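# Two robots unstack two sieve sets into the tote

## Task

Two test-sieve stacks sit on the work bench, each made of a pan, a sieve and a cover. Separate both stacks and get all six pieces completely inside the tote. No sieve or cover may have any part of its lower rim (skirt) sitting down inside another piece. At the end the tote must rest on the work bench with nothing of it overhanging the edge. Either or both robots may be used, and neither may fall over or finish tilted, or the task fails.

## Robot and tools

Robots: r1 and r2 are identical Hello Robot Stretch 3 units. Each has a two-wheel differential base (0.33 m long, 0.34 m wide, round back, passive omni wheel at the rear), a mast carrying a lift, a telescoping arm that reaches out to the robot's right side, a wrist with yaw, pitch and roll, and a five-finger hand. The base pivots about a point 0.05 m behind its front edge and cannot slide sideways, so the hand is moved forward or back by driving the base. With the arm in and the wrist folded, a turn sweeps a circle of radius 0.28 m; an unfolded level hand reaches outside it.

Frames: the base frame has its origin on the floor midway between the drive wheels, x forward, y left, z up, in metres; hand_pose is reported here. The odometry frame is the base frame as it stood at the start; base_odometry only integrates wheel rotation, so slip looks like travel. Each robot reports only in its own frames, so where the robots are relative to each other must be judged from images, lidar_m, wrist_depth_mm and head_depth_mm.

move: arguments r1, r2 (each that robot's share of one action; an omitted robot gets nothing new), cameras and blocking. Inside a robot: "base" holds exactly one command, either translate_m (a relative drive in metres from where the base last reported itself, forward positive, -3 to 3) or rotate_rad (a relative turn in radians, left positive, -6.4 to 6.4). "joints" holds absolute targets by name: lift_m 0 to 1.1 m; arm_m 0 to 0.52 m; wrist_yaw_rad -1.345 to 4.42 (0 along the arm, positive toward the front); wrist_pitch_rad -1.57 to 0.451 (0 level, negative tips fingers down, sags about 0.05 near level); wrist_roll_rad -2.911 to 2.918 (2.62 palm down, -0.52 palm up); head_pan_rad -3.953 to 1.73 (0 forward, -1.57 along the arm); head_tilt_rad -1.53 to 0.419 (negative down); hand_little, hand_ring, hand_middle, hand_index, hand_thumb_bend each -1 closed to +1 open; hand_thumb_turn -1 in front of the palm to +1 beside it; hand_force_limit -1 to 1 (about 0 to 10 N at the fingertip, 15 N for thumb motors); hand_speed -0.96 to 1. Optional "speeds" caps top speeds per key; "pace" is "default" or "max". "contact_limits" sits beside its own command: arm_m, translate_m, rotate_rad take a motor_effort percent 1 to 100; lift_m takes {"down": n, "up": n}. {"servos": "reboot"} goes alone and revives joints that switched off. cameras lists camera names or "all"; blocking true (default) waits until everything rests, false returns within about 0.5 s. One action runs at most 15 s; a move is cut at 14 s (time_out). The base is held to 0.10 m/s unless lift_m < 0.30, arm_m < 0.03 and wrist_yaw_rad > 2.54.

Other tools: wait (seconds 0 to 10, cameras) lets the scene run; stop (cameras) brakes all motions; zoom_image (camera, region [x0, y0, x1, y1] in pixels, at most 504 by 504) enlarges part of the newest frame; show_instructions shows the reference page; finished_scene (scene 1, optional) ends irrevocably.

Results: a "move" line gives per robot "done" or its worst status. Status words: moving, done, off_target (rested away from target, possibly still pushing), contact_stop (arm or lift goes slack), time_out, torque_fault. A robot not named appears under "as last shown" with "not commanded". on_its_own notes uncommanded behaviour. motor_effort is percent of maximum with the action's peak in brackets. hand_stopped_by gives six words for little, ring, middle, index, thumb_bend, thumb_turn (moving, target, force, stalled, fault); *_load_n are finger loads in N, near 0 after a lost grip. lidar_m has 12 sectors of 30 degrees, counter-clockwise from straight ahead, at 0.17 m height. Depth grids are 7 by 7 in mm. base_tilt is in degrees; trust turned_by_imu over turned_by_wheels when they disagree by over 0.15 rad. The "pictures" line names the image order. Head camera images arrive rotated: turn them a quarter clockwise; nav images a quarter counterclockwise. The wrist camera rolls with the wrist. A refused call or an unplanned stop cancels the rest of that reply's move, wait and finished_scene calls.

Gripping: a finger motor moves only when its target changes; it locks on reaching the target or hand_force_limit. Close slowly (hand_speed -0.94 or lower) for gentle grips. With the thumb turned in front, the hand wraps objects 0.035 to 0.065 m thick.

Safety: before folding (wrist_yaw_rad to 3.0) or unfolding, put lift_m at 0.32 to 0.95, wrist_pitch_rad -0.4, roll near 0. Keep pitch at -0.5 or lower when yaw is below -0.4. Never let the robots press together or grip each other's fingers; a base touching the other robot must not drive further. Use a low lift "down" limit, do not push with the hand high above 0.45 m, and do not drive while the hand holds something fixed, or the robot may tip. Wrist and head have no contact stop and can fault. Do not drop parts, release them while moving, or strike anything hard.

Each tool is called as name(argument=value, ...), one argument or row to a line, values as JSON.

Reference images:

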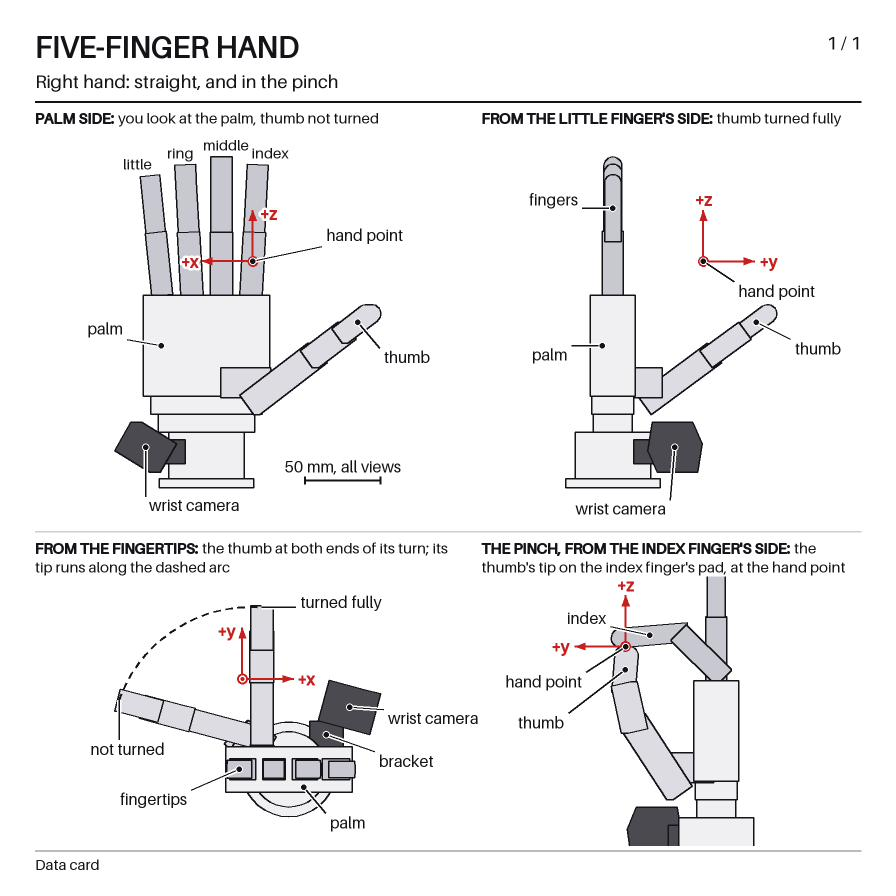

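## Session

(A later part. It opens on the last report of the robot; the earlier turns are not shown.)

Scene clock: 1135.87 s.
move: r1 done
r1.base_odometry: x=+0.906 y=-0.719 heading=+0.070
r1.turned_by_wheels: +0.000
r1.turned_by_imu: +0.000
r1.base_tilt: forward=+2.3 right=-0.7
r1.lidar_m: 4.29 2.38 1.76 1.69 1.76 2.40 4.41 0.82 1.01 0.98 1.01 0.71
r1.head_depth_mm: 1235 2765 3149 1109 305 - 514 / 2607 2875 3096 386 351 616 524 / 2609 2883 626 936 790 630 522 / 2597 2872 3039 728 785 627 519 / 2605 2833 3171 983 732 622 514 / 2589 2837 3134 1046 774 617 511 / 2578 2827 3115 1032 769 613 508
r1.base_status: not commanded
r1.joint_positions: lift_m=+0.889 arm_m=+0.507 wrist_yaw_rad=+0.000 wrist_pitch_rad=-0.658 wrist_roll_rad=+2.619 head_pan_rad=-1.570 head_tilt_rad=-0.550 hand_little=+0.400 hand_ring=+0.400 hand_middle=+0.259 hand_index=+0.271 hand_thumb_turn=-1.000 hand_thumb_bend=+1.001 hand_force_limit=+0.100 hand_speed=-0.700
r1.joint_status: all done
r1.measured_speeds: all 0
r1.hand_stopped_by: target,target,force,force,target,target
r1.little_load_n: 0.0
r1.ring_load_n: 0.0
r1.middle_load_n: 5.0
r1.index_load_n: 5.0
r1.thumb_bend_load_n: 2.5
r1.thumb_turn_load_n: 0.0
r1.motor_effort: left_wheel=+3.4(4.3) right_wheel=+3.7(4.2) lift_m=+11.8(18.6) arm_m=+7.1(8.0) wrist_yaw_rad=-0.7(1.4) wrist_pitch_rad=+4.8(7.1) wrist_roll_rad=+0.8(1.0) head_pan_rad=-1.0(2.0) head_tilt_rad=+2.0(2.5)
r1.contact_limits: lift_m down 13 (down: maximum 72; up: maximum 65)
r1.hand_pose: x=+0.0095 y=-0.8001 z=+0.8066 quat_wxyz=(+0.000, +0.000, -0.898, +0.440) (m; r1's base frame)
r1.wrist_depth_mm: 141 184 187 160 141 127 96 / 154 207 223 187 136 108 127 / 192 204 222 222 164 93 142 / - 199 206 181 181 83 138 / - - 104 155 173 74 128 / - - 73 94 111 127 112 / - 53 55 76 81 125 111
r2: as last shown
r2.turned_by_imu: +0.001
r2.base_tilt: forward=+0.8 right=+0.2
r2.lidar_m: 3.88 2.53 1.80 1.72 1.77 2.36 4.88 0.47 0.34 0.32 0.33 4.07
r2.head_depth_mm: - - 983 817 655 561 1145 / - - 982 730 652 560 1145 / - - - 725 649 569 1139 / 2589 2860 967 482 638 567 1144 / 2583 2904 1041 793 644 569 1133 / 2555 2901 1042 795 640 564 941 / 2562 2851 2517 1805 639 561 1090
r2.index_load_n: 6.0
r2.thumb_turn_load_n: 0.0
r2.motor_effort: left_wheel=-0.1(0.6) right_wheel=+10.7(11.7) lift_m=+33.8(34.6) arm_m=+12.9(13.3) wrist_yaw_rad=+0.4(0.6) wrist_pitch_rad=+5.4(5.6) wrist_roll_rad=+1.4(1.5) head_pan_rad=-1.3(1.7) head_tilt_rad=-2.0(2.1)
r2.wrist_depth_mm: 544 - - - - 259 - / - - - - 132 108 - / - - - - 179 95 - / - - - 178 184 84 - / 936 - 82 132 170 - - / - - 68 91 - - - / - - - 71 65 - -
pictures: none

move(
  r1={"joints": {"hand_index": 0.5, "hand_middle": 0.5}},
  cameras=[],
)

move(
  r1={"joints": {"lift_m": 1.02}, "speeds": {"lift_m": 0.08}},
  cameras=["r1_head_camera"],
)

move(
  r1={"joints": {"arm_m": 0.12, "hand_index": 0.65, "hand_middle": 0.65, "hand_ring": 1.0, "hand_little": 1.0}},
  cameras=[],
)

move(
  r1={"base": {"translate_m": 0.47}, "joints": {"head_tilt_rad": -0.7}},
  r2={"base": {"translate_m": -0.44}, "joints": {"head_tilt_rad": -0.55}},
  cameras=["r1_head_camera", "r1_wrist_camera", "r2_head_camera"],
)

Scene clock: 1147.10 s.
move: r1 done
r1.base_odometry: x=+0.906 y=-0.719 heading=+0.070
r1.turned_by_wheels: +0.000
r1.turned_by_imu: +0.000
r1.base_tilt: forward=+2.3 right=-0.7
r1.lidar_m: 4.28 2.38 1.76 1.70 1.75 2.41 4.40 0.82 1.02 0.98 1.02 0.72
r1.head_depth_mm: 1222 2802 3127 1109 305 - 513 / 2590 2875 3107 387 351 617 524 / 2604 2867 627 932 791 631 521 / 2608 2832 3007 727 783 626 518 / 2596 2851 3161 986 731 620 514 / 2588 2829 3145 1042 777 617 511 / 2575 2817 3136 1029 769 613 508
r1.base_status: not commanded
r1.joint_positions: lift_m=+0.889 arm_m=+0.507 wrist_yaw_rad=+0.000 wrist_pitch_rad=-0.662 wrist_roll_rad=+2.619 head_pan_rad=-1.570 head_tilt_rad=-0.550 hand_little=+0.400 hand_ring=+0.400 hand_middle=+0.500 hand_index=+0.500 hand_thumb_turn=-1.000 hand_thumb_bend=+1.000 hand_force_limit=+0.100 hand_speed=-0.700
r1.joint_status: all done
r1.measured_speeds: all 0
r1.hand_stopped_by: target,target,target,target,target,target
r1.little_load_n: -0.5
r1.ring_load_n: 0.0
r1.middle_load_n: 0.0
r1.index_load_n: -0.5
r1.thumb_bend_load_n: 0.0
r1.thumb_turn_load_n: 0.0
r1.motor_effort: left_wheel=+2.5(4.0) right_wheel=+3.4(4.2) lift_m=+31.7(33.4) arm_m=+3.5(4.3) wrist_yaw_rad=+0.4(0.9) wrist_pitch_rad=+5.3(6.2) wrist_roll_rad=+0.8(0.9) head_pan_rad=+0.0(2.5) head_tilt_rad=+1.4(2.1)
r1.contact_limits: lift_m down 13 (down: maximum 72; up: maximum 65)
r1.hand_pose: x=+0.0095 y=-0.7991 z=+0.8059 quat_wxyz=(+0.000, +0.000, -0.899, +0.438) (m; r1's base frame)
r1.wrist_depth_mm: 142 183 186 158 139 125 94 / 153 206 218 183 140 116 125 / 184 203 224 216 160 93 140 / - 197 208 182 182 83 139 / - - 104 160 180 74 129 / - - 73 95 111 127 114 / - 53 55 76 81 126 109
r2: as last shown
r2.lidar_m: 3.87 2.53 1.80 1.72 1.77 2.37 4.88 0.47 0.34 0.32 0.33 4.08
r2.head_depth_mm: - - 984 816 656 562 1153 / - - 975 734 652 558 1141 / - - - 729 648 570 1141 / 2551 2886 963 482 638 568 1138 / 2522 2902 1044 791 646 566 1135 / 2552 2889 1039 794 642 563 941 / 2561 2926 2488 1797 640 562 1088
r2.index_load_n: 6.5
r2.thumb_bend_load_n: 2.0
r2.motor_effort: left_wheel=-0.3(0.3) right_wheel=+10.0(11.6) lift_m=+33.7(34.0) arm_m=+16.3(16.7) wrist_yaw_rad=+0.1(0.7) wrist_pitch_rad=+5.5(5.6) wrist_roll_rad=+1.3(1.5) head_pan_rad=-1.2(1.7) head_tilt_rad=-0.9(1.7)
r2.wrist_depth_mm: 542 - - - - 261 - / - - - - 131 108 - / - - - - 180 95 - / - - - 179 183 84 - / 937 - 82 131 170 - - / - - 68 91 - - - / - - - 71 65 - -
pictures: none
No camera images: "cameras" was empty.

Scene clock: 1149.43 s.
move: r1 done
r1.base_odometry: x=+0.906 y=-0.719 heading=+0.070
r1.turned_by_wheels: +0.000
r1.turned_by_imu: +0.000
r1.base_tilt: forward=+2.4 right=-0.6
r1.lidar_m: 4.29 2.39 1.76 1.70 1.76 2.41 4.39 0.82 1.01 0.98 1.02 0.71
r1.head_depth_mm: 1238 2757 - 1050 810 638 527 / 2567 431 3154 1095 745 636 523 / 2606 547 3167 973 794 630 521 / 2613 2734 660 962 785 625 518 / 2617 2828 3155 983 731 622 515 / 2601 2833 3190 1046 774 617 512 / 2559 2822 3146 1028 770 613 508
r1.base_status: not commanded
r1.joint_positions: lift_m=+1.020 arm_m=+0.507 wrist_yaw_rad=+0.000 wrist_pitch_rad=-0.664 wrist_roll_rad=+2.619 head_pan_rad=-1.570 head_tilt_rad=-0.550 hand_little=+0.400 hand_ring=+0.400 hand_middle=+0.500 hand_index=+0.500 hand_thumb_turn=-1.000 hand_thumb_bend=+1.000 hand_force_limit=+0.100 hand_speed=-0.700
r1.joint_status: all done
r1.measured_speeds: all 0
r1.hand_stopped_by: target,target,target,target,target,target
r1.little_load_n: -0.5
r1.ring_load_n: 0.0
r1.middle_load_n: 0.0
r1.index_load_n: 0.0
r1.thumb_bend_load_n: 0.0
r1.thumb_turn_load_n: 0.0
r1.motor_effort: left_wheel=+2.7(4.1) right_wheel=+3.3(4.0) lift_m=+38.4(40.6) arm_m=+1.5(3.8) wrist_yaw_rad=+0.1(1.2) wrist_pitch_rad=+5.8(6.3) wrist_roll_rad=+0.8(1.0) head_pan_rad=-1.2(2.7) head_tilt_rad=+1.7(2.1)
r1.hand_pose: x=+0.0095 y=-0.7988 z=+0.9367 quat_wxyz=(+0.000, +0.000, -0.899, +0.438) (m; r1's base frame)
r1.wrist_depth_mm: - 425 266 293 263 226 191 / - - 432 270 298 108 177 / - - - 434 274 93 265 / - - - 181 442 84 321 / - - 99 158 179 74 374 / - - 73 95 111 462 453 / - 53 55 76 81 - -
r2: as last shown
r2.turned_by_imu: +0.000
r2.base_tilt: forward=+0.9 right=+0.1
r2.lidar_m: 3.86 2.54 1.81 1.72 1.77 2.37 4.89 0.47 0.34 0.32 0.33 4.07
r2.head_depth_mm: - - 977 812 656 559 1146 / - - 979 732 652 558 1148 / - - - 728 649 570 1139 / 2565 2906 963 483 638 568 1134 / 2543 2870 1047 794 645 566 1137 / 2561 2897 1042 796 641 564 940 / 2538 2921 2498 1819 638 562 1090
r2.little_load_n: -0.5
r2.thumb_bend_load_n: 2.5
r2.motor_effort: left_wheel=+0.0(0.5) right_wheel=+10.9(11.6) lift_m=+33.1(34.3) arm_m=+17.5(18.0) wrist_yaw_rad=+0.0(0.8) wrist_pitch_rad=+5.4(5.7) wrist_roll_rad=+1.3(1.5) head_pan_rad=-0.7(1.5) head_tilt_rad=-1.1(1.6)
r2.wrist_depth_mm: 546 - - - - 259 - / - - - - 131 108 - / - - - - 178 95 - / - - - 178 183 84 - / - - 82 131 170 - - / 898 - 68 91 - - - / - - - 71 65 - -
pictures: r1_head_camera (sideways)
camera_calibration:
r1_head_camera: T_world_to_cam=[[-0.0461367, 0.488552, -0.871314, 1.15101], [0.998375, -0.00664847, -0.0565926, 0.0696861], [-0.0334413, -0.872509, -0.487452, 0.588256], [0, 0, 0, 1]] pos_world=[0.00320297, -0.0486054, 1.29358]

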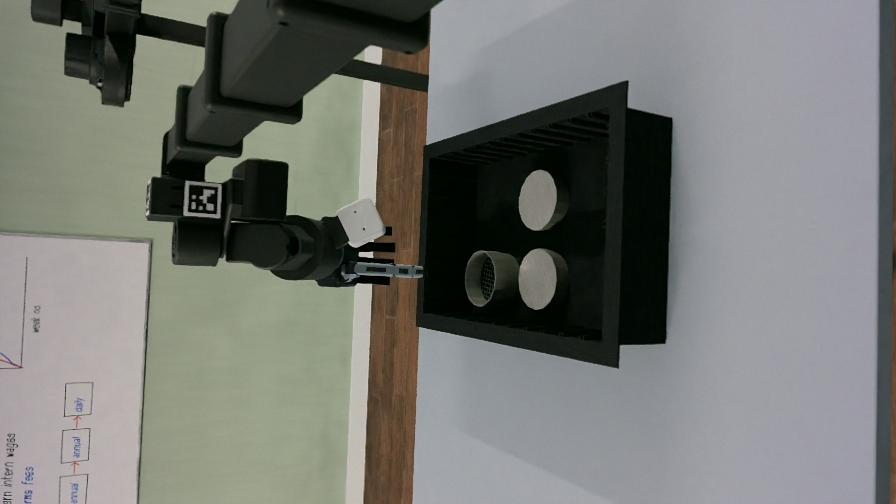

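Scene clock: 1153.47 s.
move: r1 done
r1.base_odometry: x=+0.906 y=-0.719 heading=+0.070
r1.turned_by_wheels: +0.000
r1.turned_by_imu: +0.000
r1.base_tilt: forward=+2.3 right=-0.7
r1.lidar_m: 4.29 2.38 1.76 1.70 1.76 2.41 4.40 0.82 1.01 0.98 1.01 0.71
r1.head_depth_mm: 1233 2820 - 2901 752 639 527 / 2588 2879 - - 648 634 524 / 2605 2891 - - 325 593 521 / 2597 2859 3058 963 411 610 518 / 2583 2865 3146 980 675 622 515 / 2618 2830 3143 1044 775 618 512 / 2595 2821 3117 1033 771 612 508
r1.base_status: not commanded
r1.joint_positions: lift_m=+1.020 arm_m=+0.120 wrist_yaw_rad=+0.000 wrist_pitch_rad=-0.664 wrist_roll_rad=+2.619 head_pan_rad=-1.570 head_tilt_rad=-0.550 hand_little=+1.000 hand_ring=+1.000 hand_middle=+0.650 hand_index=+0.650 hand_thumb_turn=-1.000 hand_thumb_bend=+1.000 hand_force_limit=+0.100 hand_speed=-0.700
r1.joint_status: all done
r1.measured_speeds: all 0
r1.hand_stopped_by: target,target,target,target,target,target
r1.little_load_n: 0.0
r1.ring_load_n: 0.0
r1.middle_load_n: 0.0
r1.index_load_n: 0.0
r1.thumb_bend_load_n: 0.0
r1.thumb_turn_load_n: 0.0
r1.motor_effort: left_wheel=+2.3(4.0) right_wheel=+3.0(3.4) lift_m=+25.8(39.2) arm_m=-22.2(24.5) wrist_yaw_rad=-0.2(1.2) wrist_pitch_rad=+5.8(6.2) wrist_roll_rad=+0.8(1.0) head_pan_rad=-1.0(2.8) head_tilt_rad=+1.6(1.9)
r1.hand_pose: x=+0.0095 y=-0.4117 z=+0.9367 quat_wxyz=(+0.000, +0.000, -0.899, +0.438) (m; r1's base frame)
r1.wrist_depth_mm: 521 427 282 301 277 247 224 / 650 536 331 287 306 107 249 / - 701 460 432 289 93 282 / - - 606 496 438 84 321 / - - 99 167 191 74 378 / - - 73 95 111 466 453 / 891 53 55 76 81 651 573
r2: as last shown
r2.turned_by_imu: +0.001
r2.lidar_m: 3.87 2.53 1.80 1.72 1.77 2.36 4.88 0.47 0.34 0.32 0.33 4.08
r2.head_depth_mm: - - 984 810 655 560 1150 / - - 978 735 651 558 1150 / - - - 729 651 569 1147 / 2546 2904 962 482 637 568 1136 / 2590 2935 1047 795 643 567 1135 / 2585 2880 1042 792 641 563 937 / 2543 2910 2532 1787 642 564 1086
r2.little_load_n: 0.0
r2.index_load_n: 6.0
r2.motor_effort: left_wheel=+0.0(0.6) right_wheel=+11.0(11.9) lift_m=+33.3(34.2) arm_m=+17.8(18.3) wrist_yaw_rad=+0.4(1.0) wrist_pitch_rad=+5.7(5.7) wrist_roll_rad=+1.3(1.5) head_pan_rad=-1.1(1.7) head_tilt_rad=-1.1(1.6)
r2.wrist_depth_mm: 545 - - - - 260 - / - - - - 131 108 - / - - - - 179 95 - / - - - 178 183 84 - / - - 82 131 170 - - / 900 - 68 91 - - - / - - - 71 65 - -
pictures: none
No camera images: "cameras" was empty.

Scene clock: 1159.30 s.
move: r1 done; r2 done
r1.base_odometry: x=+1.374 y=-0.687 heading=+0.070
r1.turned_by_wheels: +0.000
r1.turned_by_imu: +0.000
r1.base_tilt: forward=+2.3 right=-0.7
r1.lidar_m: 3.82 2.41 1.73 1.70 1.76 2.41 1.29 1.26 1.01 0.98 0.37 3.97
r1.head_depth_mm: 2601 - - 808 688 570 1195 / 2572 - - 800 682 567 1186 / 2634 2847 - 329 624 564 1179 / 2607 2894 2790 415 638 560 1179 / 2623 2935 1125 834 668 557 1171 / 2622 2917 2609 832 663 566 1138 / 2620 2931 2712 1953 657 563 1084
r1.base_status: done
r1.joint_positions: lift_m=+1.020 arm_m=+0.120 wrist_yaw_rad=+0.000 wrist_pitch_rad=-0.664 wrist_roll_rad=+2.619 head_pan_rad=-1.570 head_tilt_rad=-0.700 hand_little=+1.000 hand_ring=+1.000 hand_middle=+0.650 hand_index=+0.650 hand_thumb_turn=-1.000 hand_thumb_bend=+1.000 hand_force_limit=+0.100 hand_speed=-0.700
r1.joint_status: all done
r1.measured_speeds: all 0
r1.hand_stopped_by: target,target,target,target,target,target
r1.little_load_n: 0.0
r1.ring_load_n: 0.0
r1.middle_load_n: 0.0
r1.index_load_n: 0.0
r1.thumb_bend_load_n: 0.0
r1.thumb_turn_load_n: 0.0
r1.motor_effort: left_wheel=+4.4(11.3) right_wheel=+4.0(11.8) lift_m=+16.6(25.7) arm_m=-17.4(21.9) wrist_yaw_rad=-0.6(1.3) wrist_pitch_rad=+5.8(6.5) wrist_roll_rad=+0.7(1.0) head_pan_rad=-0.7(2.6) head_tilt_rad=-4.7(8.0)
r1.hand_pose: x=+0.0095 y=-0.4117 z=+0.9367 quat_wxyz=(+0.000, +0.000, -0.899, +0.438) (m; r1's base frame)
r1.wrist_depth_mm: 408 427 361 315 274 245 223 / 589 516 435 365 319 108 250 / - 641 536 439 380 93 279 / - - 698 529 460 84 326 / - - 99 166 191 74 - / - - 73 96 111 - - / 920 53 55 76 81 - -
r2.base_odometry: x=+0.539 y=-0.836 heading=-0.445
r2.turned_by_wheels: +0.000
r2.turned_by_imu: +0.000
r2.base_tilt: forward=+0.8 right=+0.1
r2.lidar_m: 4.31 2.51 1.80 1.70 1.76 2.34 4.44 0.50 0.35 0.34 0.35 0.46
r2.head_depth_mm: 2496 - - 927 758 607 533 / 2508 - - 838 590 604 542 / 2576 - - 313 607 602 541 / 2525 2778 3004 404 500 600 540 / 2508 2813 3091 934 673 598 538 / 2520 2824 3086 980 742 596 535 / 2537 2806 3021 976 736 594 534
r2.base_status: done
r2.joint_positions: lift_m=+1.060 arm_m=+0.129 wrist_yaw_rad=+0.001 wrist_pitch_rad=-0.665 wrist_roll_rad=+2.617 head_pan_rad=-1.570 head_tilt_rad=-0.549 hand_little=+1.000 hand_ring=+1.000 hand_middle=+0.247 hand_index=+0.253 hand_thumb_turn=-1.000 hand_thumb_bend=+1.001 hand_force_limit=+0.100 hand_speed=-0.940
r2.joint_status: all done
r2.measured_speeds: all 0
r2.hand_stopped_by: target,target,force,force,target,target
r2.little_load_n: 0.0
r2.ring_load_n: 0.0
r2.middle_load_n: 7.0
r2.index_load_n: 6.5
r2.thumb_bend_load_n: 2.5
r2.thumb_turn_load_n: 0.5
r2.motor_effort: left_wheel=-2.4(12.4) right_wheel=-6.2(10.3) lift_m=+33.0(34.2) arm_m=+16.3(18.1) wrist_yaw_rad=-0.1(0.9) wrist_pitch_rad=+5.5(5.7) wrist_roll_rad=+1.4(1.5) head_pan_rad=-0.8(1.6) head_tilt_rad=+0.5(2.5)
r2.hand_pose: x=+0.0094 y=-0.4204 z=+0.9764 quat_wxyz=(+0.001, +0.001, -0.899, +0.437) (m; r2's base frame)
r2.wrist_depth_mm: 679 - 346 352 150 - - / - - - 394 131 108 - / - - - - 179 95 - / - - 593 178 184 83 - / - - 82 131 169 - - / 904 - 68 92 - - - / - - - 71 65 - -
pictures: r1_head_camera (sideways), r1_wrist_camera, r2_head_camera (sideways)
camera_calibration:
r1_head_camera: T_world_to_cam=[[-0.0462715, 0.613179, -0.788587, 1.04317], [0.998369, 0.00195822, -0.0570581, 0.070284], [-0.0334426, -0.789941, -0.61227, 0.750638], [0, 0, 0, 1]] pos_world=[0.00320298, -0.0468285, 1.28623]
r1_wrist_camera: T_world_to_cam=[[0.858232, 0.296476, -0.418974, 0.562026], [0.510288, -0.405129, 0.758602, -0.877231], [0.055169, -0.864854, -0.498983, 0.261951], [0, 0, 0, 1]] pos_world=[-0.0491602, -0.295469, 1.03165]
r2_head_camera: T_world_to_cam=[[-0.0328708, 0.517556, -0.855018, 1.12711], [0.999452, 0.0202701, -0.0261537, 0.0333273], [0.00379533, -0.855409, -0.517939, 0.635152], [0, 0, 0, 1]] pos_world=[0.00132915, -0.0407021, 1.29354]

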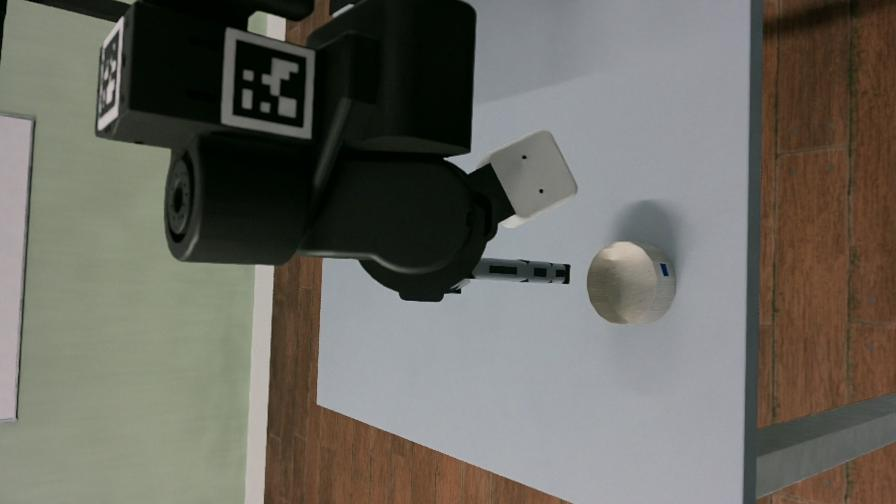

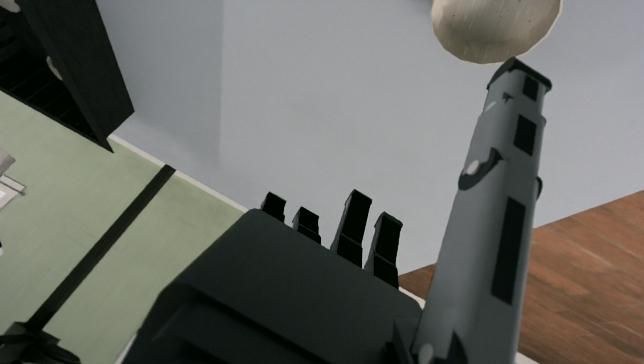

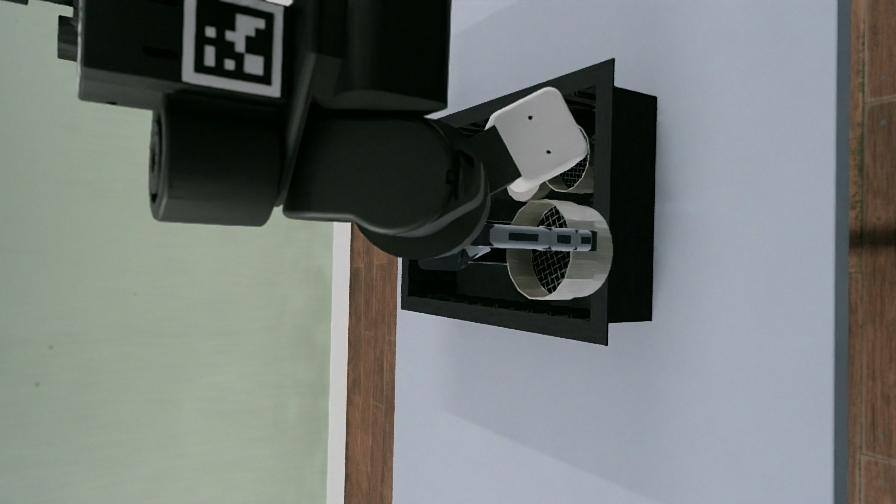

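move(
  r1={"joints": {"lift_m": 0.875, "hand_speed": -0.94}, "speeds": {"lift_m": 0.05}, "contact_limits": {"lift_m": {"down": 15}}},
  r2={"joints": {"arm_m": 0.481, "hand_ring": 0.4, "hand_little": 0.4}},
  cameras=["r1_wrist_camera", "r2_wrist_camera", "r2_head_camera"],
)

Scene clock: 1179.00 s.
move: r1 done; r2 done
r1.base_odometry: x=+1.374 y=-0.687 heading=+0.070
r1.turned_by_wheels: +0.000
r1.turned_by_imu: +0.000
r1.base_tilt: forward=+2.3 right=-0.7
r1.lidar_m: 3.81 2.41 1.73 1.70 1.76 2.41 1.30 1.26 1.01 0.98 0.37 3.98
r1.head_depth_mm: 2592 2855 1566 870 - - - / 2617 2947 2874 892 298 542 1189 / 2628 2962 2837 851 299 536 1180 / 2615 2971 2819 844 321 535 1176 / 2626 2967 1125 838 650 568 1170 / 2634 2941 2599 828 662 566 1137 / 2621 2928 2674 1948 658 562 1084
r1.base_status: not commanded
r1.joint_positions: lift_m=+0.875 arm_m=+0.120 wrist_yaw_rad=+0.000 wrist_pitch_rad=-0.666 wrist_roll_rad=+2.619 head_pan_rad=-1.570 head_tilt_rad=-0.700 hand_little=+1.000 hand_ring=+1.000 hand_middle=+0.650 hand_index=+0.650 hand_thumb_turn=-1.000 hand_thumb_bend=+1.000 hand_force_limit=+0.100 hand_speed=-0.940
r1.joint_status: all done
r1.measured_speeds: all 0
r1.hand_stopped_by: target,target,target,target,target,target
r1.little_load_n: 0.0
r1.ring_load_n: -0.5
r1.middle_load_n: 0.0
r1.index_load_n: 0.0
r1.thumb_bend_load_n: 0.0
r1.thumb_turn_load_n: 0.0
r1.motor_effort: left_wheel=+5.0(5.7) right_wheel=+3.8(4.2) lift_m=+16.7(19.4) arm_m=-11.3(14.7) wrist_yaw_rad=-0.3(1.2) wrist_pitch_rad=+5.9(6.5) wrist_roll_rad=+0.8(1.0) head_pan_rad=-0.2(2.3) head_tilt_rad=-5.0(5.1)
r1.contact_limits: lift_m down 15 (down: maximum 72; up: maximum 65)
r1.hand_pose: x=+0.0095 y=-0.4114 z=+0.7914 quat_wxyz=(+0.000, +0.000, -0.900, +0.437) (m; r1's base frame)
r1.wrist_depth_mm: 236 199 169 147 129 116 105 / 312 249 200 173 137 115 114 / 430 326 250 205 169 93 130 / 531 477 328 253 183 83 150 / - - 104 167 184 74 175 / - - 74 95 111 70 212 / - 53 55 76 81 310 280
r2.base_odometry: x=+0.539 y=-0.836 heading=-0.445
r2.turned_by_wheels: +0.000
r2.turned_by_imu: +0.001
r2.base_tilt: forward=+0.9 right=+0.1
r2.lidar_m: 4.31 2.51 1.79 1.71 1.76 2.34 4.44 0.50 0.35 0.34 0.35 0.46
r2.head_depth_mm: 2498 1376 3016 1014 757 608 532 / 2481 2712 3086 958 686 605 531 / 2444 516 2967 941 724 603 541 / 2547 2759 809 925 746 601 539 / 2551 2774 3094 937 694 598 538 / 2532 2831 3073 980 739 597 535 / 2566 2816 3053 977 736 593 534
r2.base_status: not commanded
r2.joint_positions: lift_m=+1.060 arm_m=+0.481 wrist_yaw_rad=+0.001 wrist_pitch_rad=-0.666 wrist_roll_rad=+2.617 head_pan_rad=-1.570 head_tilt_rad=-0.549 hand_little=+0.400 hand_ring=+0.400 hand_middle=+0.247 hand_index=+0.253 hand_thumb_turn=-1.000 hand_thumb_bend=+1.001 hand_force_limit=+0.100 hand_speed=-0.940
r2.joint_status: all done
r2.measured_speeds: all 0
r2.hand_stopped_by: target,target,force,force,target,target
r2.little_load_n: 0.0
r2.ring_load_n: 0.0
r2.middle_load_n: 7.0
r2.index_load_n: 6.5
r2.thumb_bend_load_n: 2.5
r2.thumb_turn_load_n: 0.0
r2.motor_effort: left_wheel=-3.0(3.8) right_wheel=-5.8(6.5) lift_m=+32.8(33.5) arm_m=+17.9(20.7) wrist_yaw_rad=-0.4(1.0) wrist_pitch_rad=+5.3(5.7) wrist_roll_rad=+1.4(1.6) head_pan_rad=-0.8(1.4) head_tilt_rad=-1.6(1.8)
r2.hand_pose: x=+0.0094 y=-0.7723 z=+0.9764 quat_wxyz=(+0.001, +0.001, -0.900, +0.437) (m; r2's base frame)
r2.wrist_depth_mm: - - - 286 - - 194 / - - - 293 134 109 215 / - - - 188 178 96 - / - - - 176 184 82 - / 622 - 82 131 169 - - / - - 68 92 - - - / - - - 71 65 - -
pictures: r1_wrist_camera, r2_head_camera (sideways), r2_wrist_camera
camera_calibration:
r1_wrist_camera: T_world_to_cam=[[0.858234, 0.297209, -0.418452, 0.500927], [0.510285, -0.406458, 0.757893, -0.766841], [0.0551696, -0.863979, -0.500497, 0.191328], [0, 0, 0, 1]] pos_world=[-0.0491602, -0.295266, 0.886556]
r2_head_camera: T_world_to_cam=[[-0.0328708, 0.517556, -0.855018, 1.12711], [0.999452, 0.0202701, -0.0261537, 0.0333273], [0.00379533, -0.855409, -0.517939, 0.635152], [0, 0, 0, 1]] pos_world=[0.00132915, -0.0407021, 1.29354]
r2_wrist_camera: T_world_to_cam=[[0.842845, 0.367717, -0.392934, 0.712031], [0.516905, -0.350003, 0.781222, -1.03943], [0.14974, -0.861558, -0.485073, -0.0319925], [0, 0, 0, 1]] pos_world=[-0.058057, -0.653191, 1.07628]

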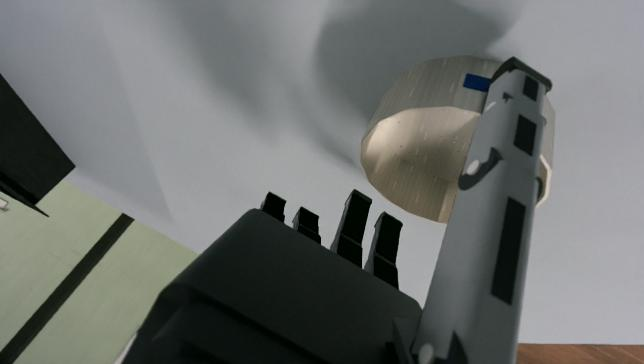

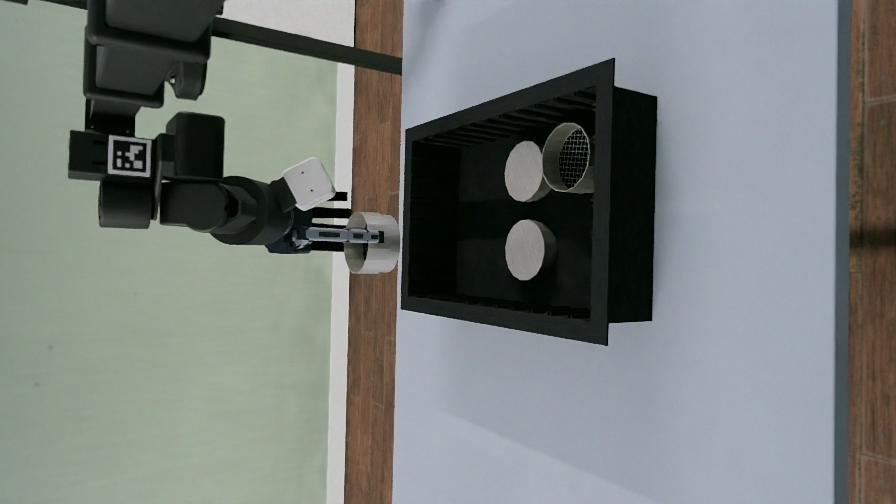

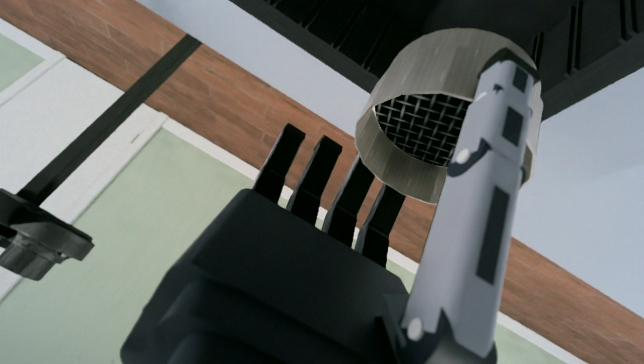

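move(
  r1={"joints": {"hand_index": 0.2, "hand_middle": 0.2, "hand_force_limit": -0.3}},
  r2={"joints": {"arm_m": 0.478, "lift_m": 0.93}, "speeds": {"lift_m": 0.06}, "contact_limits": {"lift_m": {"down": 15}}},
  cameras=["r1_wrist_camera", "r2_wrist_camera", "r2_head_camera"],
)

Scene clock: 1197.63 s.
move: r1 off_target; r2 done
r1.base_odometry: x=+1.374 y=-0.687 heading=+0.070
r1.turned_by_wheels: +0.000
r1.turned_by_imu: +0.000
r1.base_tilt: forward=+2.3 right=-0.7
r1.lidar_m: 3.81 2.41 1.73 1.69 1.76 2.41 1.29 1.26 1.02 0.98 0.37 3.97
r1.head_depth_mm: 1198 2852 1569 873 - - - / 2632 2943 2879 893 298 541 1190 / 2638 2941 2841 852 299 535 1181 / 2625 2971 2794 846 321 535 1173 / 2619 2952 1122 837 650 568 1167 / 2626 2948 2589 830 663 567 1138 / 2618 2939 2708 1958 658 562 1087
r1.base_status: not commanded
r1.joint_positions: lift_m=+0.875 arm_m=+0.120 wrist_yaw_rad=+0.000 wrist_pitch_rad=-0.666 wrist_roll_rad=+2.619 head_pan_rad=-1.570 head_tilt_rad=-0.700 hand_little=+1.000 hand_ring=+1.000 hand_middle=+0.268 hand_index=+0.268 hand_thumb_turn=-1.000 hand_thumb_bend=+1.000 hand_force_limit=-0.300 hand_speed=-0.940
r1.joint_status: hand_middle off_target (ended at +0.268, target +0.200); hand_index off_target (ended at +0.268, target +0.200); the others done
r1.measured_speeds: all 0
r1.hand_stopped_by: target,target,force,force,target,target
r1.little_load_n: -0.5
r1.ring_load_n: -0.5
r1.middle_load_n: 4.0
r1.index_load_n: 3.5
r1.thumb_bend_load_n: 1.0
r1.thumb_turn_load_n: 0.0
r1.motor_effort: left_wheel=+4.3(5.5) right_wheel=+4.1(4.4) lift_m=+16.8(17.2) arm_m=-6.4(8.8) wrist_yaw_rad=+0.0(1.1) wrist_pitch_rad=+5.5(6.6) wrist_roll_rad=+0.8(0.9) head_pan_rad=-1.4(2.3) head_tilt_rad=-4.8(5.2)
r1.contact_limits: lift_m down 15 (down: maximum 72; up: maximum 65)
r1.hand_pose: x=+0.0095 y=-0.4114 z=+0.7914 quat_wxyz=(+0.000, +0.000, -0.900, +0.437) (m; r1's base frame)
r1.wrist_depth_mm: 236 199 169 146 129 115 104 / 311 247 199 172 137 115 114 / 428 324 251 205 169 93 130 / 524 477 332 256 181 82 150 / - - 104 164 171 74 176 / - - 73 94 111 70 212 / 943 54 55 76 81 310 281
r2.base_odometry: x=+0.539 y=-0.836 heading=-0.446
r2.turned_by_wheels: +0.000
r2.turned_by_imu: +0.001
r2.base_tilt: forward=+0.8 right=+0.3
r2.lidar_m: 4.31 2.51 1.79 1.71 1.75 2.34 4.41 0.50 0.35 0.34 0.35 0.46
r2.head_depth_mm: 2514 1290 1492 304 758 606 532 / 2524 2784 468 883 683 606 530 / 2548 2782 571 912 724 603 541 / 2555 2841 3017 868 745 600 539 / 2519 2813 3089 934 695 598 538 / 2544 2781 3098 981 742 596 535 / 2521 2786 3048 969 734 593 533
r2.base_status: not commanded
r2.joint_positions: lift_m=+0.930 arm_m=+0.478 wrist_yaw_rad=+0.001 wrist_pitch_rad=-0.666 wrist_roll_rad=+2.617 head_pan_rad=-1.570 head_tilt_rad=-0.550 hand_little=+0.400 hand_ring=+0.400 hand_middle=+0.247 hand_index=+0.253 hand_thumb_turn=-1.000 hand_thumb_bend=+1.001 hand_force_limit=+0.100 hand_speed=-0.940
r2.joint_status: all done
r2.measured_speeds: all 0
r2.hand_stopped_by: target,target,force,force,target,target
r2.little_load_n: 0.0
r2.ring_load_n: 0.0
r2.middle_load_n: 7.0
r2.index_load_n: 6.5
r2.thumb_bend_load_n: 2.5
r2.thumb_turn_load_n: 0.0
r2.motor_effort: left_wheel=-3.1(3.4) right_wheel=-5.8(6.4) lift_m=+26.7(30.5) arm_m=-12.7(19.3) wrist_yaw_rad=+0.0(0.6) wrist_pitch_rad=+5.6(5.8) wrist_roll_rad=+1.5(1.5) head_pan_rad=-1.0(1.3) head_tilt_rad=-3.0(3.5)
r2.contact_limits: lift_m down 15 (down: maximum 72; up: maximum 65)
r2.hand_pose: x=+0.0094 y=-0.7692 z=+0.8463 quat_wxyz=(+0.001, +0.001, -0.900, +0.437) (m; r2's base frame)
r2.wrist_depth_mm: - 163 - - - 137 150 / - - 235 - 132 108 - / - - 224 183 179 95 - / - - 220 176 185 83 150 / - - 82 132 170 164 147 / - - 68 92 - - - / - - - 71 65 - -
pictures: r1_wrist_camera, r2_head_camera (sideways), r2_wrist_camera
camera_calibration:
r1_wrist_camera: T_world_to_cam=[[0.858234, 0.297209, -0.418452, 0.500927], [0.510285, -0.406458, 0.757893, -0.766841], [0.0551696, -0.863979, -0.500497, 0.191328], [0, 0, 0, 1]] pos_world=[-0.0491602, -0.295266, 0.886556]
r2_head_camera: T_world_to_cam=[[-0.0328689, 0.517747, -0.854902, 1.12697], [0.999452, 0.0202751, -0.0261475, 0.0333195], [0.00379548, -0.855294, -0.51813, 0.635404], [0, 0, 0, 1]] pos_world=[0.00132916, -0.0407015, 1.29354]
r2_wrist_camera: T_world_to_cam=[[0.842847, 0.367976, -0.392686, 0.659782], [0.516897, -0.350497, 0.781006, -0.936936], [0.149756, -0.861246, -0.485621, -0.0917442], [0, 0, 0, 1]] pos_world=[-0.058057, -0.650191, 0.946286]

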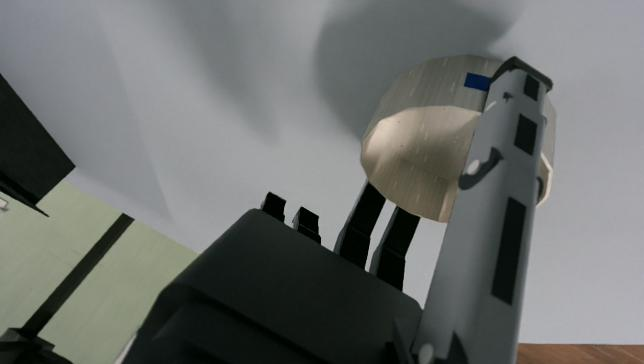

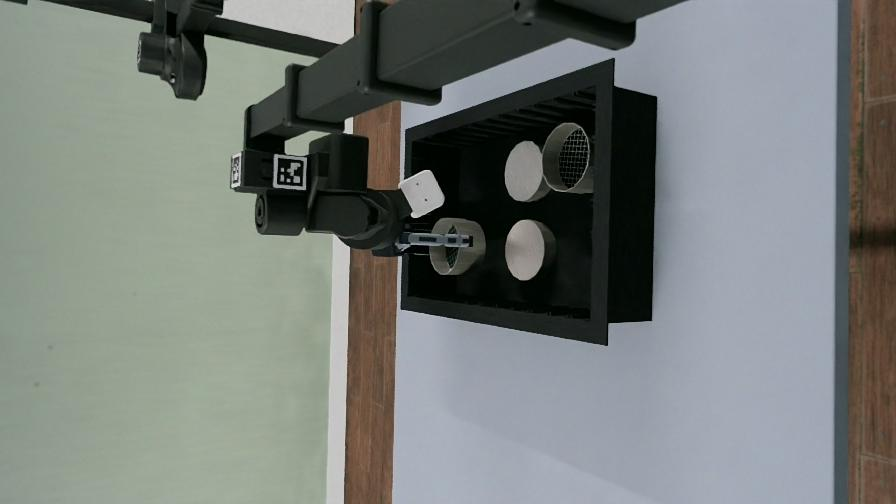

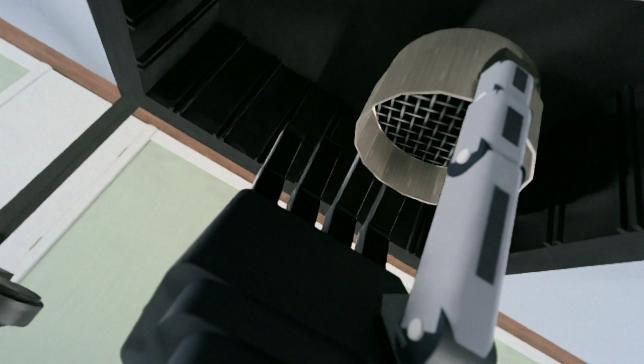

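move(
  r1={"joints": {"hand_index": 0.15, "hand_middle": 0.15, "hand_force_limit": 0.1}},
  r2={"joints": {"lift_m": 0.89}, "speeds": {"lift_m": 0.03}, "contact_limits": {"lift_m": {"down": 13}}},
  cameras=["r2_wrist_camera", "r2_head_camera"],
)

move(
  r1={"joints": {"lift_m": 0.9}, "speeds": {"lift_m": 0.03}},
  cameras=["r1_wrist_camera"],
)

Scene clock: 1207.67 s.
move: r1 off_target; r2 done
r1.base_odometry: x=+1.374 y=-0.687 heading=+0.070
r1.turned_by_wheels: +0.000
r1.turned_by_imu: +0.000
r1.base_tilt: forward=+2.2 right=-0.7
r1.lidar_m: 3.82 2.41 1.74 1.69 1.76 2.40 1.29 1.26 1.01 0.98 0.37 3.98
r1.head_depth_mm: 1228 2862 1566 872 - - - / 2629 2939 2868 893 298 542 1187 / 2610 2939 2850 850 299 536 1182 / 2613 2947 2797 845 321 534 1175 / 2620 2941 1121 838 651 569 1166 / 2621 2918 2595 828 663 566 1136 / 2606 2946 2711 1954 658 563 1085
r1.base_status: not commanded
r1.joint_positions: lift_m=+0.875 arm_m=+0.120 wrist_yaw_rad=+0.000 wrist_pitch_rad=-0.666 wrist_roll_rad=+2.619 head_pan_rad=-1.570 head_tilt_rad=-0.700 hand_little=+1.000 hand_ring=+1.000 hand_middle=+0.264 hand_index=+0.259 hand_thumb_turn=-1.000 hand_thumb_bend=+1.001 hand_force_limit=+0.100 hand_speed=-0.940
r1.joint_status: hand_middle off_target (ended at +0.264, target +0.150); hand_index off_target (ended at +0.259, target +0.150); the others done
r1.measured_speeds: all 0
r1.hand_stopped_by: target,target,force,force,target,target
r1.little_load_n: 0.0
r1.ring_load_n: 0.0
r1.middle_load_n: 5.0
r1.index_load_n: 7.0
r1.thumb_bend_load_n: 2.0
r1.thumb_turn_load_n: -0.5
r1.motor_effort: left_wheel=+3.7(5.2) right_wheel=+3.6(4.3) lift_m=+27.6(28.8) arm_m=-2.4(4.1) wrist_yaw_rad=+0.4(1.1) wrist_pitch_rad=+6.3(6.6) wrist_roll_rad=+0.8(0.9) head_pan_rad=-1.9(2.6) head_tilt_rad=-4.4(5.3)
r1.contact_limits: lift_m down 15 (down: maximum 72; up: maximum 65)
r1.hand_pose: x=+0.0095 y=-0.4114 z=+0.7914 quat_wxyz=(+0.000, +0.000, -0.900, +0.437) (m; r1's base frame)
r1.wrist_depth_mm: 235 199 169 147 129 115 104 / 312 247 199 172 137 114 114 / 431 325 251 204 170 93 130 / 525 477 332 256 180 83 150 / - - 104 164 171 74 176 / - - 73 94 111 70 211 / 882 53 55 76 81 308 281
r2.base_odometry: x=+0.539 y=-0.836 heading=-0.446
r2.turned_by_wheels: +0.000
r2.turned_by_imu: +0.001
r2.base_tilt: forward=+0.8 right=+0.0
r2.lidar_m: 4.31 2.52 1.79 1.71 1.75 2.34 4.44 0.50 0.35 0.34 0.35 0.46
r2.head_depth_mm: 2528 1308 3022 357 294 574 546 / 2552 2817 552 411 653 605 543 / 2527 2822 586 876 721 602 542 / 2547 2836 3003 869 744 600 539 / 2551 2834 3049 938 697 597 538 / 2514 2783 3049 980 740 597 536 / 2509 2785 3050 972 738 593 534
r2.base_status: not commanded
r2.joint_positions: lift_m=+0.890 arm_m=+0.478 wrist_yaw_rad=+0.001 wrist_pitch_rad=-0.660 wrist_roll_rad=+2.617 head_pan_rad=-1.570 head_tilt_rad=-0.550 hand_little=+0.400 hand_ring=+0.400 hand_middle=+0.247 hand_index=+0.253 hand_thumb_turn=-1.000 hand_thumb_bend=+1.001 hand_force_limit=+0.100 hand_speed=-0.940
r2.joint_status: all done
r2.measured_speeds: all 0
r2.hand_stopped_by: target,target,force,force,target,target
r2.little_load_n: 0.0
r2.ring_load_n: 0.0
r2.middle_load_n: 6.5
r2.index_load_n: 6.0
r2.thumb_bend_load_n: 2.5
r2.thumb_turn_load_n: 0.0
r2.motor_effort: left_wheel=-3.1(3.4) right_wheel=-5.9(6.4) lift_m=+21.5(30.4) arm_m=-4.5(8.0) wrist_yaw_rad=+0.1(0.8) wrist_pitch_rad=+4.2(5.8) wrist_roll_rad=+1.3(1.5) head_pan_rad=-0.5(1.2) head_tilt_rad=-3.0(3.7)
r2.contact_limits: lift_m down 13 (down: maximum 72; up: maximum 65)
r2.hand_pose: x=+0.0094 y=-0.7707 z=+0.8073 quat_wxyz=(+0.001, +0.001, -0.898, +0.440) (m; r2's base frame)
r2.wrist_depth_mm: 131 155 - - 144 133 102 / 149 179 - - 131 110 134 / - 198 221 182 179 95 149 / - - 164 176 183 82 144 / - - 82 131 170 - 142 / - - 68 92 - 151 133 / - - - 71 65 160 129
pictures: r2_head_camera (sideways), r2_wrist_camera
camera_calibration:
r2_head_camera: T_world_to_cam=[[-0.032864, 0.518245, -0.8546, 1.12651], [0.999453, 0.0202878, -0.0261314, 0.0332967], [0.0037955, -0.854991, -0.518628, 0.636011], [0, 0, 0, 1]] pos_world=[0.00132918, -0.0406998, 1.29344]
r2_wrist_camera: T_world_to_cam=[[0.8429, 0.365302, -0.395062, 0.64485], [0.51681, -0.345297, 0.783376, -0.904879], [0.149755, -0.864479, -0.479842, -0.119109], [0, 0, 0, 1]] pos_world=[-0.058057, -0.650984, 0.906462]

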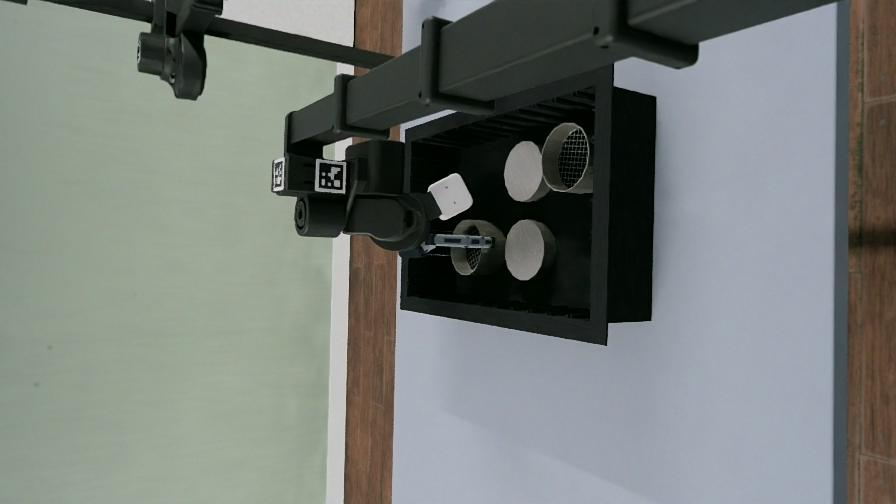

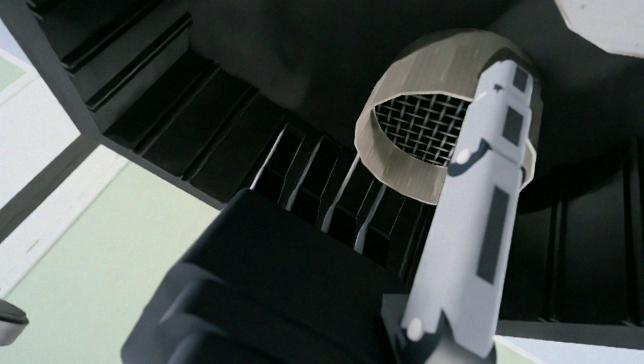

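Scene clock: 1208.93 s.
move: r1 done
r1.base_odometry: x=+1.374 y=-0.687 heading=+0.070
r1.turned_by_wheels: +0.000
r1.turned_by_imu: +0.000
r1.base_tilt: forward=+2.3 right=-0.7
r1.lidar_m: 3.82 2.41 1.74 1.70 1.76 2.41 1.29 1.26 1.01 0.98 0.37 3.97
r1.head_depth_mm: 1232 2874 1560 874 - 556 1193 / 2612 2987 2888 298 282 553 1184 / 2612 2967 2859 302 289 544 1178 / 2617 2934 2794 873 305 544 1172 / 2608 2958 1123 838 647 561 1167 / 2620 2920 2585 830 664 566 1137 / 2620 2933 2707 1955 659 562 1079
r1.base_status: not commanded
r1.joint_positions: lift_m=+0.900 arm_m=+0.120 wrist_yaw_rad=+0.000 wrist_pitch_rad=-0.669 wrist_roll_rad=+2.619 head_pan_rad=-1.570 head_tilt_rad=-0.700 hand_little=+1.000 hand_ring=+1.000 hand_middle=+0.264 hand_index=+0.259 hand_thumb_turn=-1.000 hand_thumb_bend=+1.001 hand_force_limit=+0.100 hand_speed=-0.940
r1.joint_status: all done
r1.measured_speeds: all 0
r1.hand_stopped_by: target,target,force,force,target,target
r1.little_load_n: 0.0
r1.ring_load_n: 0.0
r1.middle_load_n: 5.0
r1.index_load_n: 7.0
r1.thumb_bend_load_n: 2.0
r1.thumb_turn_load_n: -0.5
r1.motor_effort: left_wheel=+4.7(5.3) right_wheel=+3.6(4.3) lift_m=+38.6(42.8) arm_m=-1.4(2.5) wrist_yaw_rad=+0.6(1.2) wrist_pitch_rad=+6.5(7.0) wrist_roll_rad=+0.8(0.8) head_pan_rad=-0.5(2.1) head_tilt_rad=-4.3(5.1)
r1.hand_pose: x=+0.0095 y=-0.4106 z=+0.8159 quat_wxyz=(+0.000, +0.000, -0.900, +0.435) (m; r1's base frame)
r1.wrist_depth_mm: 285 238 201 174 154 139 125 / 371 294 240 203 135 114 140 / 453 387 298 247 169 93 156 / 603 558 396 303 181 83 180 / - - 104 160 170 74 209 / - - 73 94 111 258 251 / 866 54 55 76 81 - -
r2: as last shown
r2.turned_by_imu: +0.000
r2.base_tilt: forward=+0.8 right=+0.1
r2.lidar_m: 4.32 2.51 1.79 1.71 1.75 2.34 4.44 0.50 0.35 0.34 0.35 0.46
r2.head_depth_mm: 2504 1282 2995 356 295 571 546 / 2547 2816 552 412 654 605 543 / 2551 2827 588 872 722 602 540 / 2558 2814 3072 867 745 601 540 / 2535 2820 3093 937 694 596 537 / 2516 2832 3069 980 740 596 536 / 2519 2797 3099 973 737 593 534
r2.motor_effort: left_wheel=-2.8(3.3) right_wheel=-5.5(5.9) lift_m=+21.9(22.5) arm_m=-1.9(5.4) wrist_yaw_rad=+0.3(0.6) wrist_pitch_rad=+4.3(4.6) wrist_roll_rad=+1.3(1.5) head_pan_rad=-0.1(1.1) head_tilt_rad=-2.7(3.2)
r2.contact_limits: lift_m down 13 (down: maximum 72; up: maximum 65)
r2.wrist_depth_mm: 131 156 - - 144 133 102 / 149 180 - - 131 110 134 / - 199 221 182 179 95 150 / - - 163 175 184 82 144 / - - 82 131 169 - 142 / - - 68 92 - 150 133 / - - - 72 65 160 130
pictures: r1_wrist_camera
camera_calibration:
r1_wrist_camera: T_world_to_cam=[[0.858243, 0.298608, -0.417436, 0.510686], [0.51027, -0.409013, 0.756527, -0.785021], [0.0551683, -0.862289, -0.503403, 0.207378], [0, 0, 0, 1]] pos_world=[-0.0491602, -0.294759, 0.911462]

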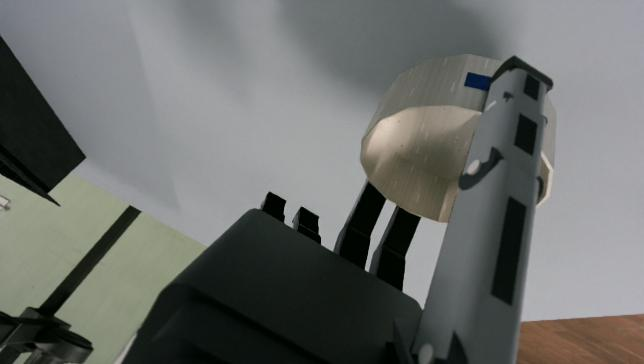

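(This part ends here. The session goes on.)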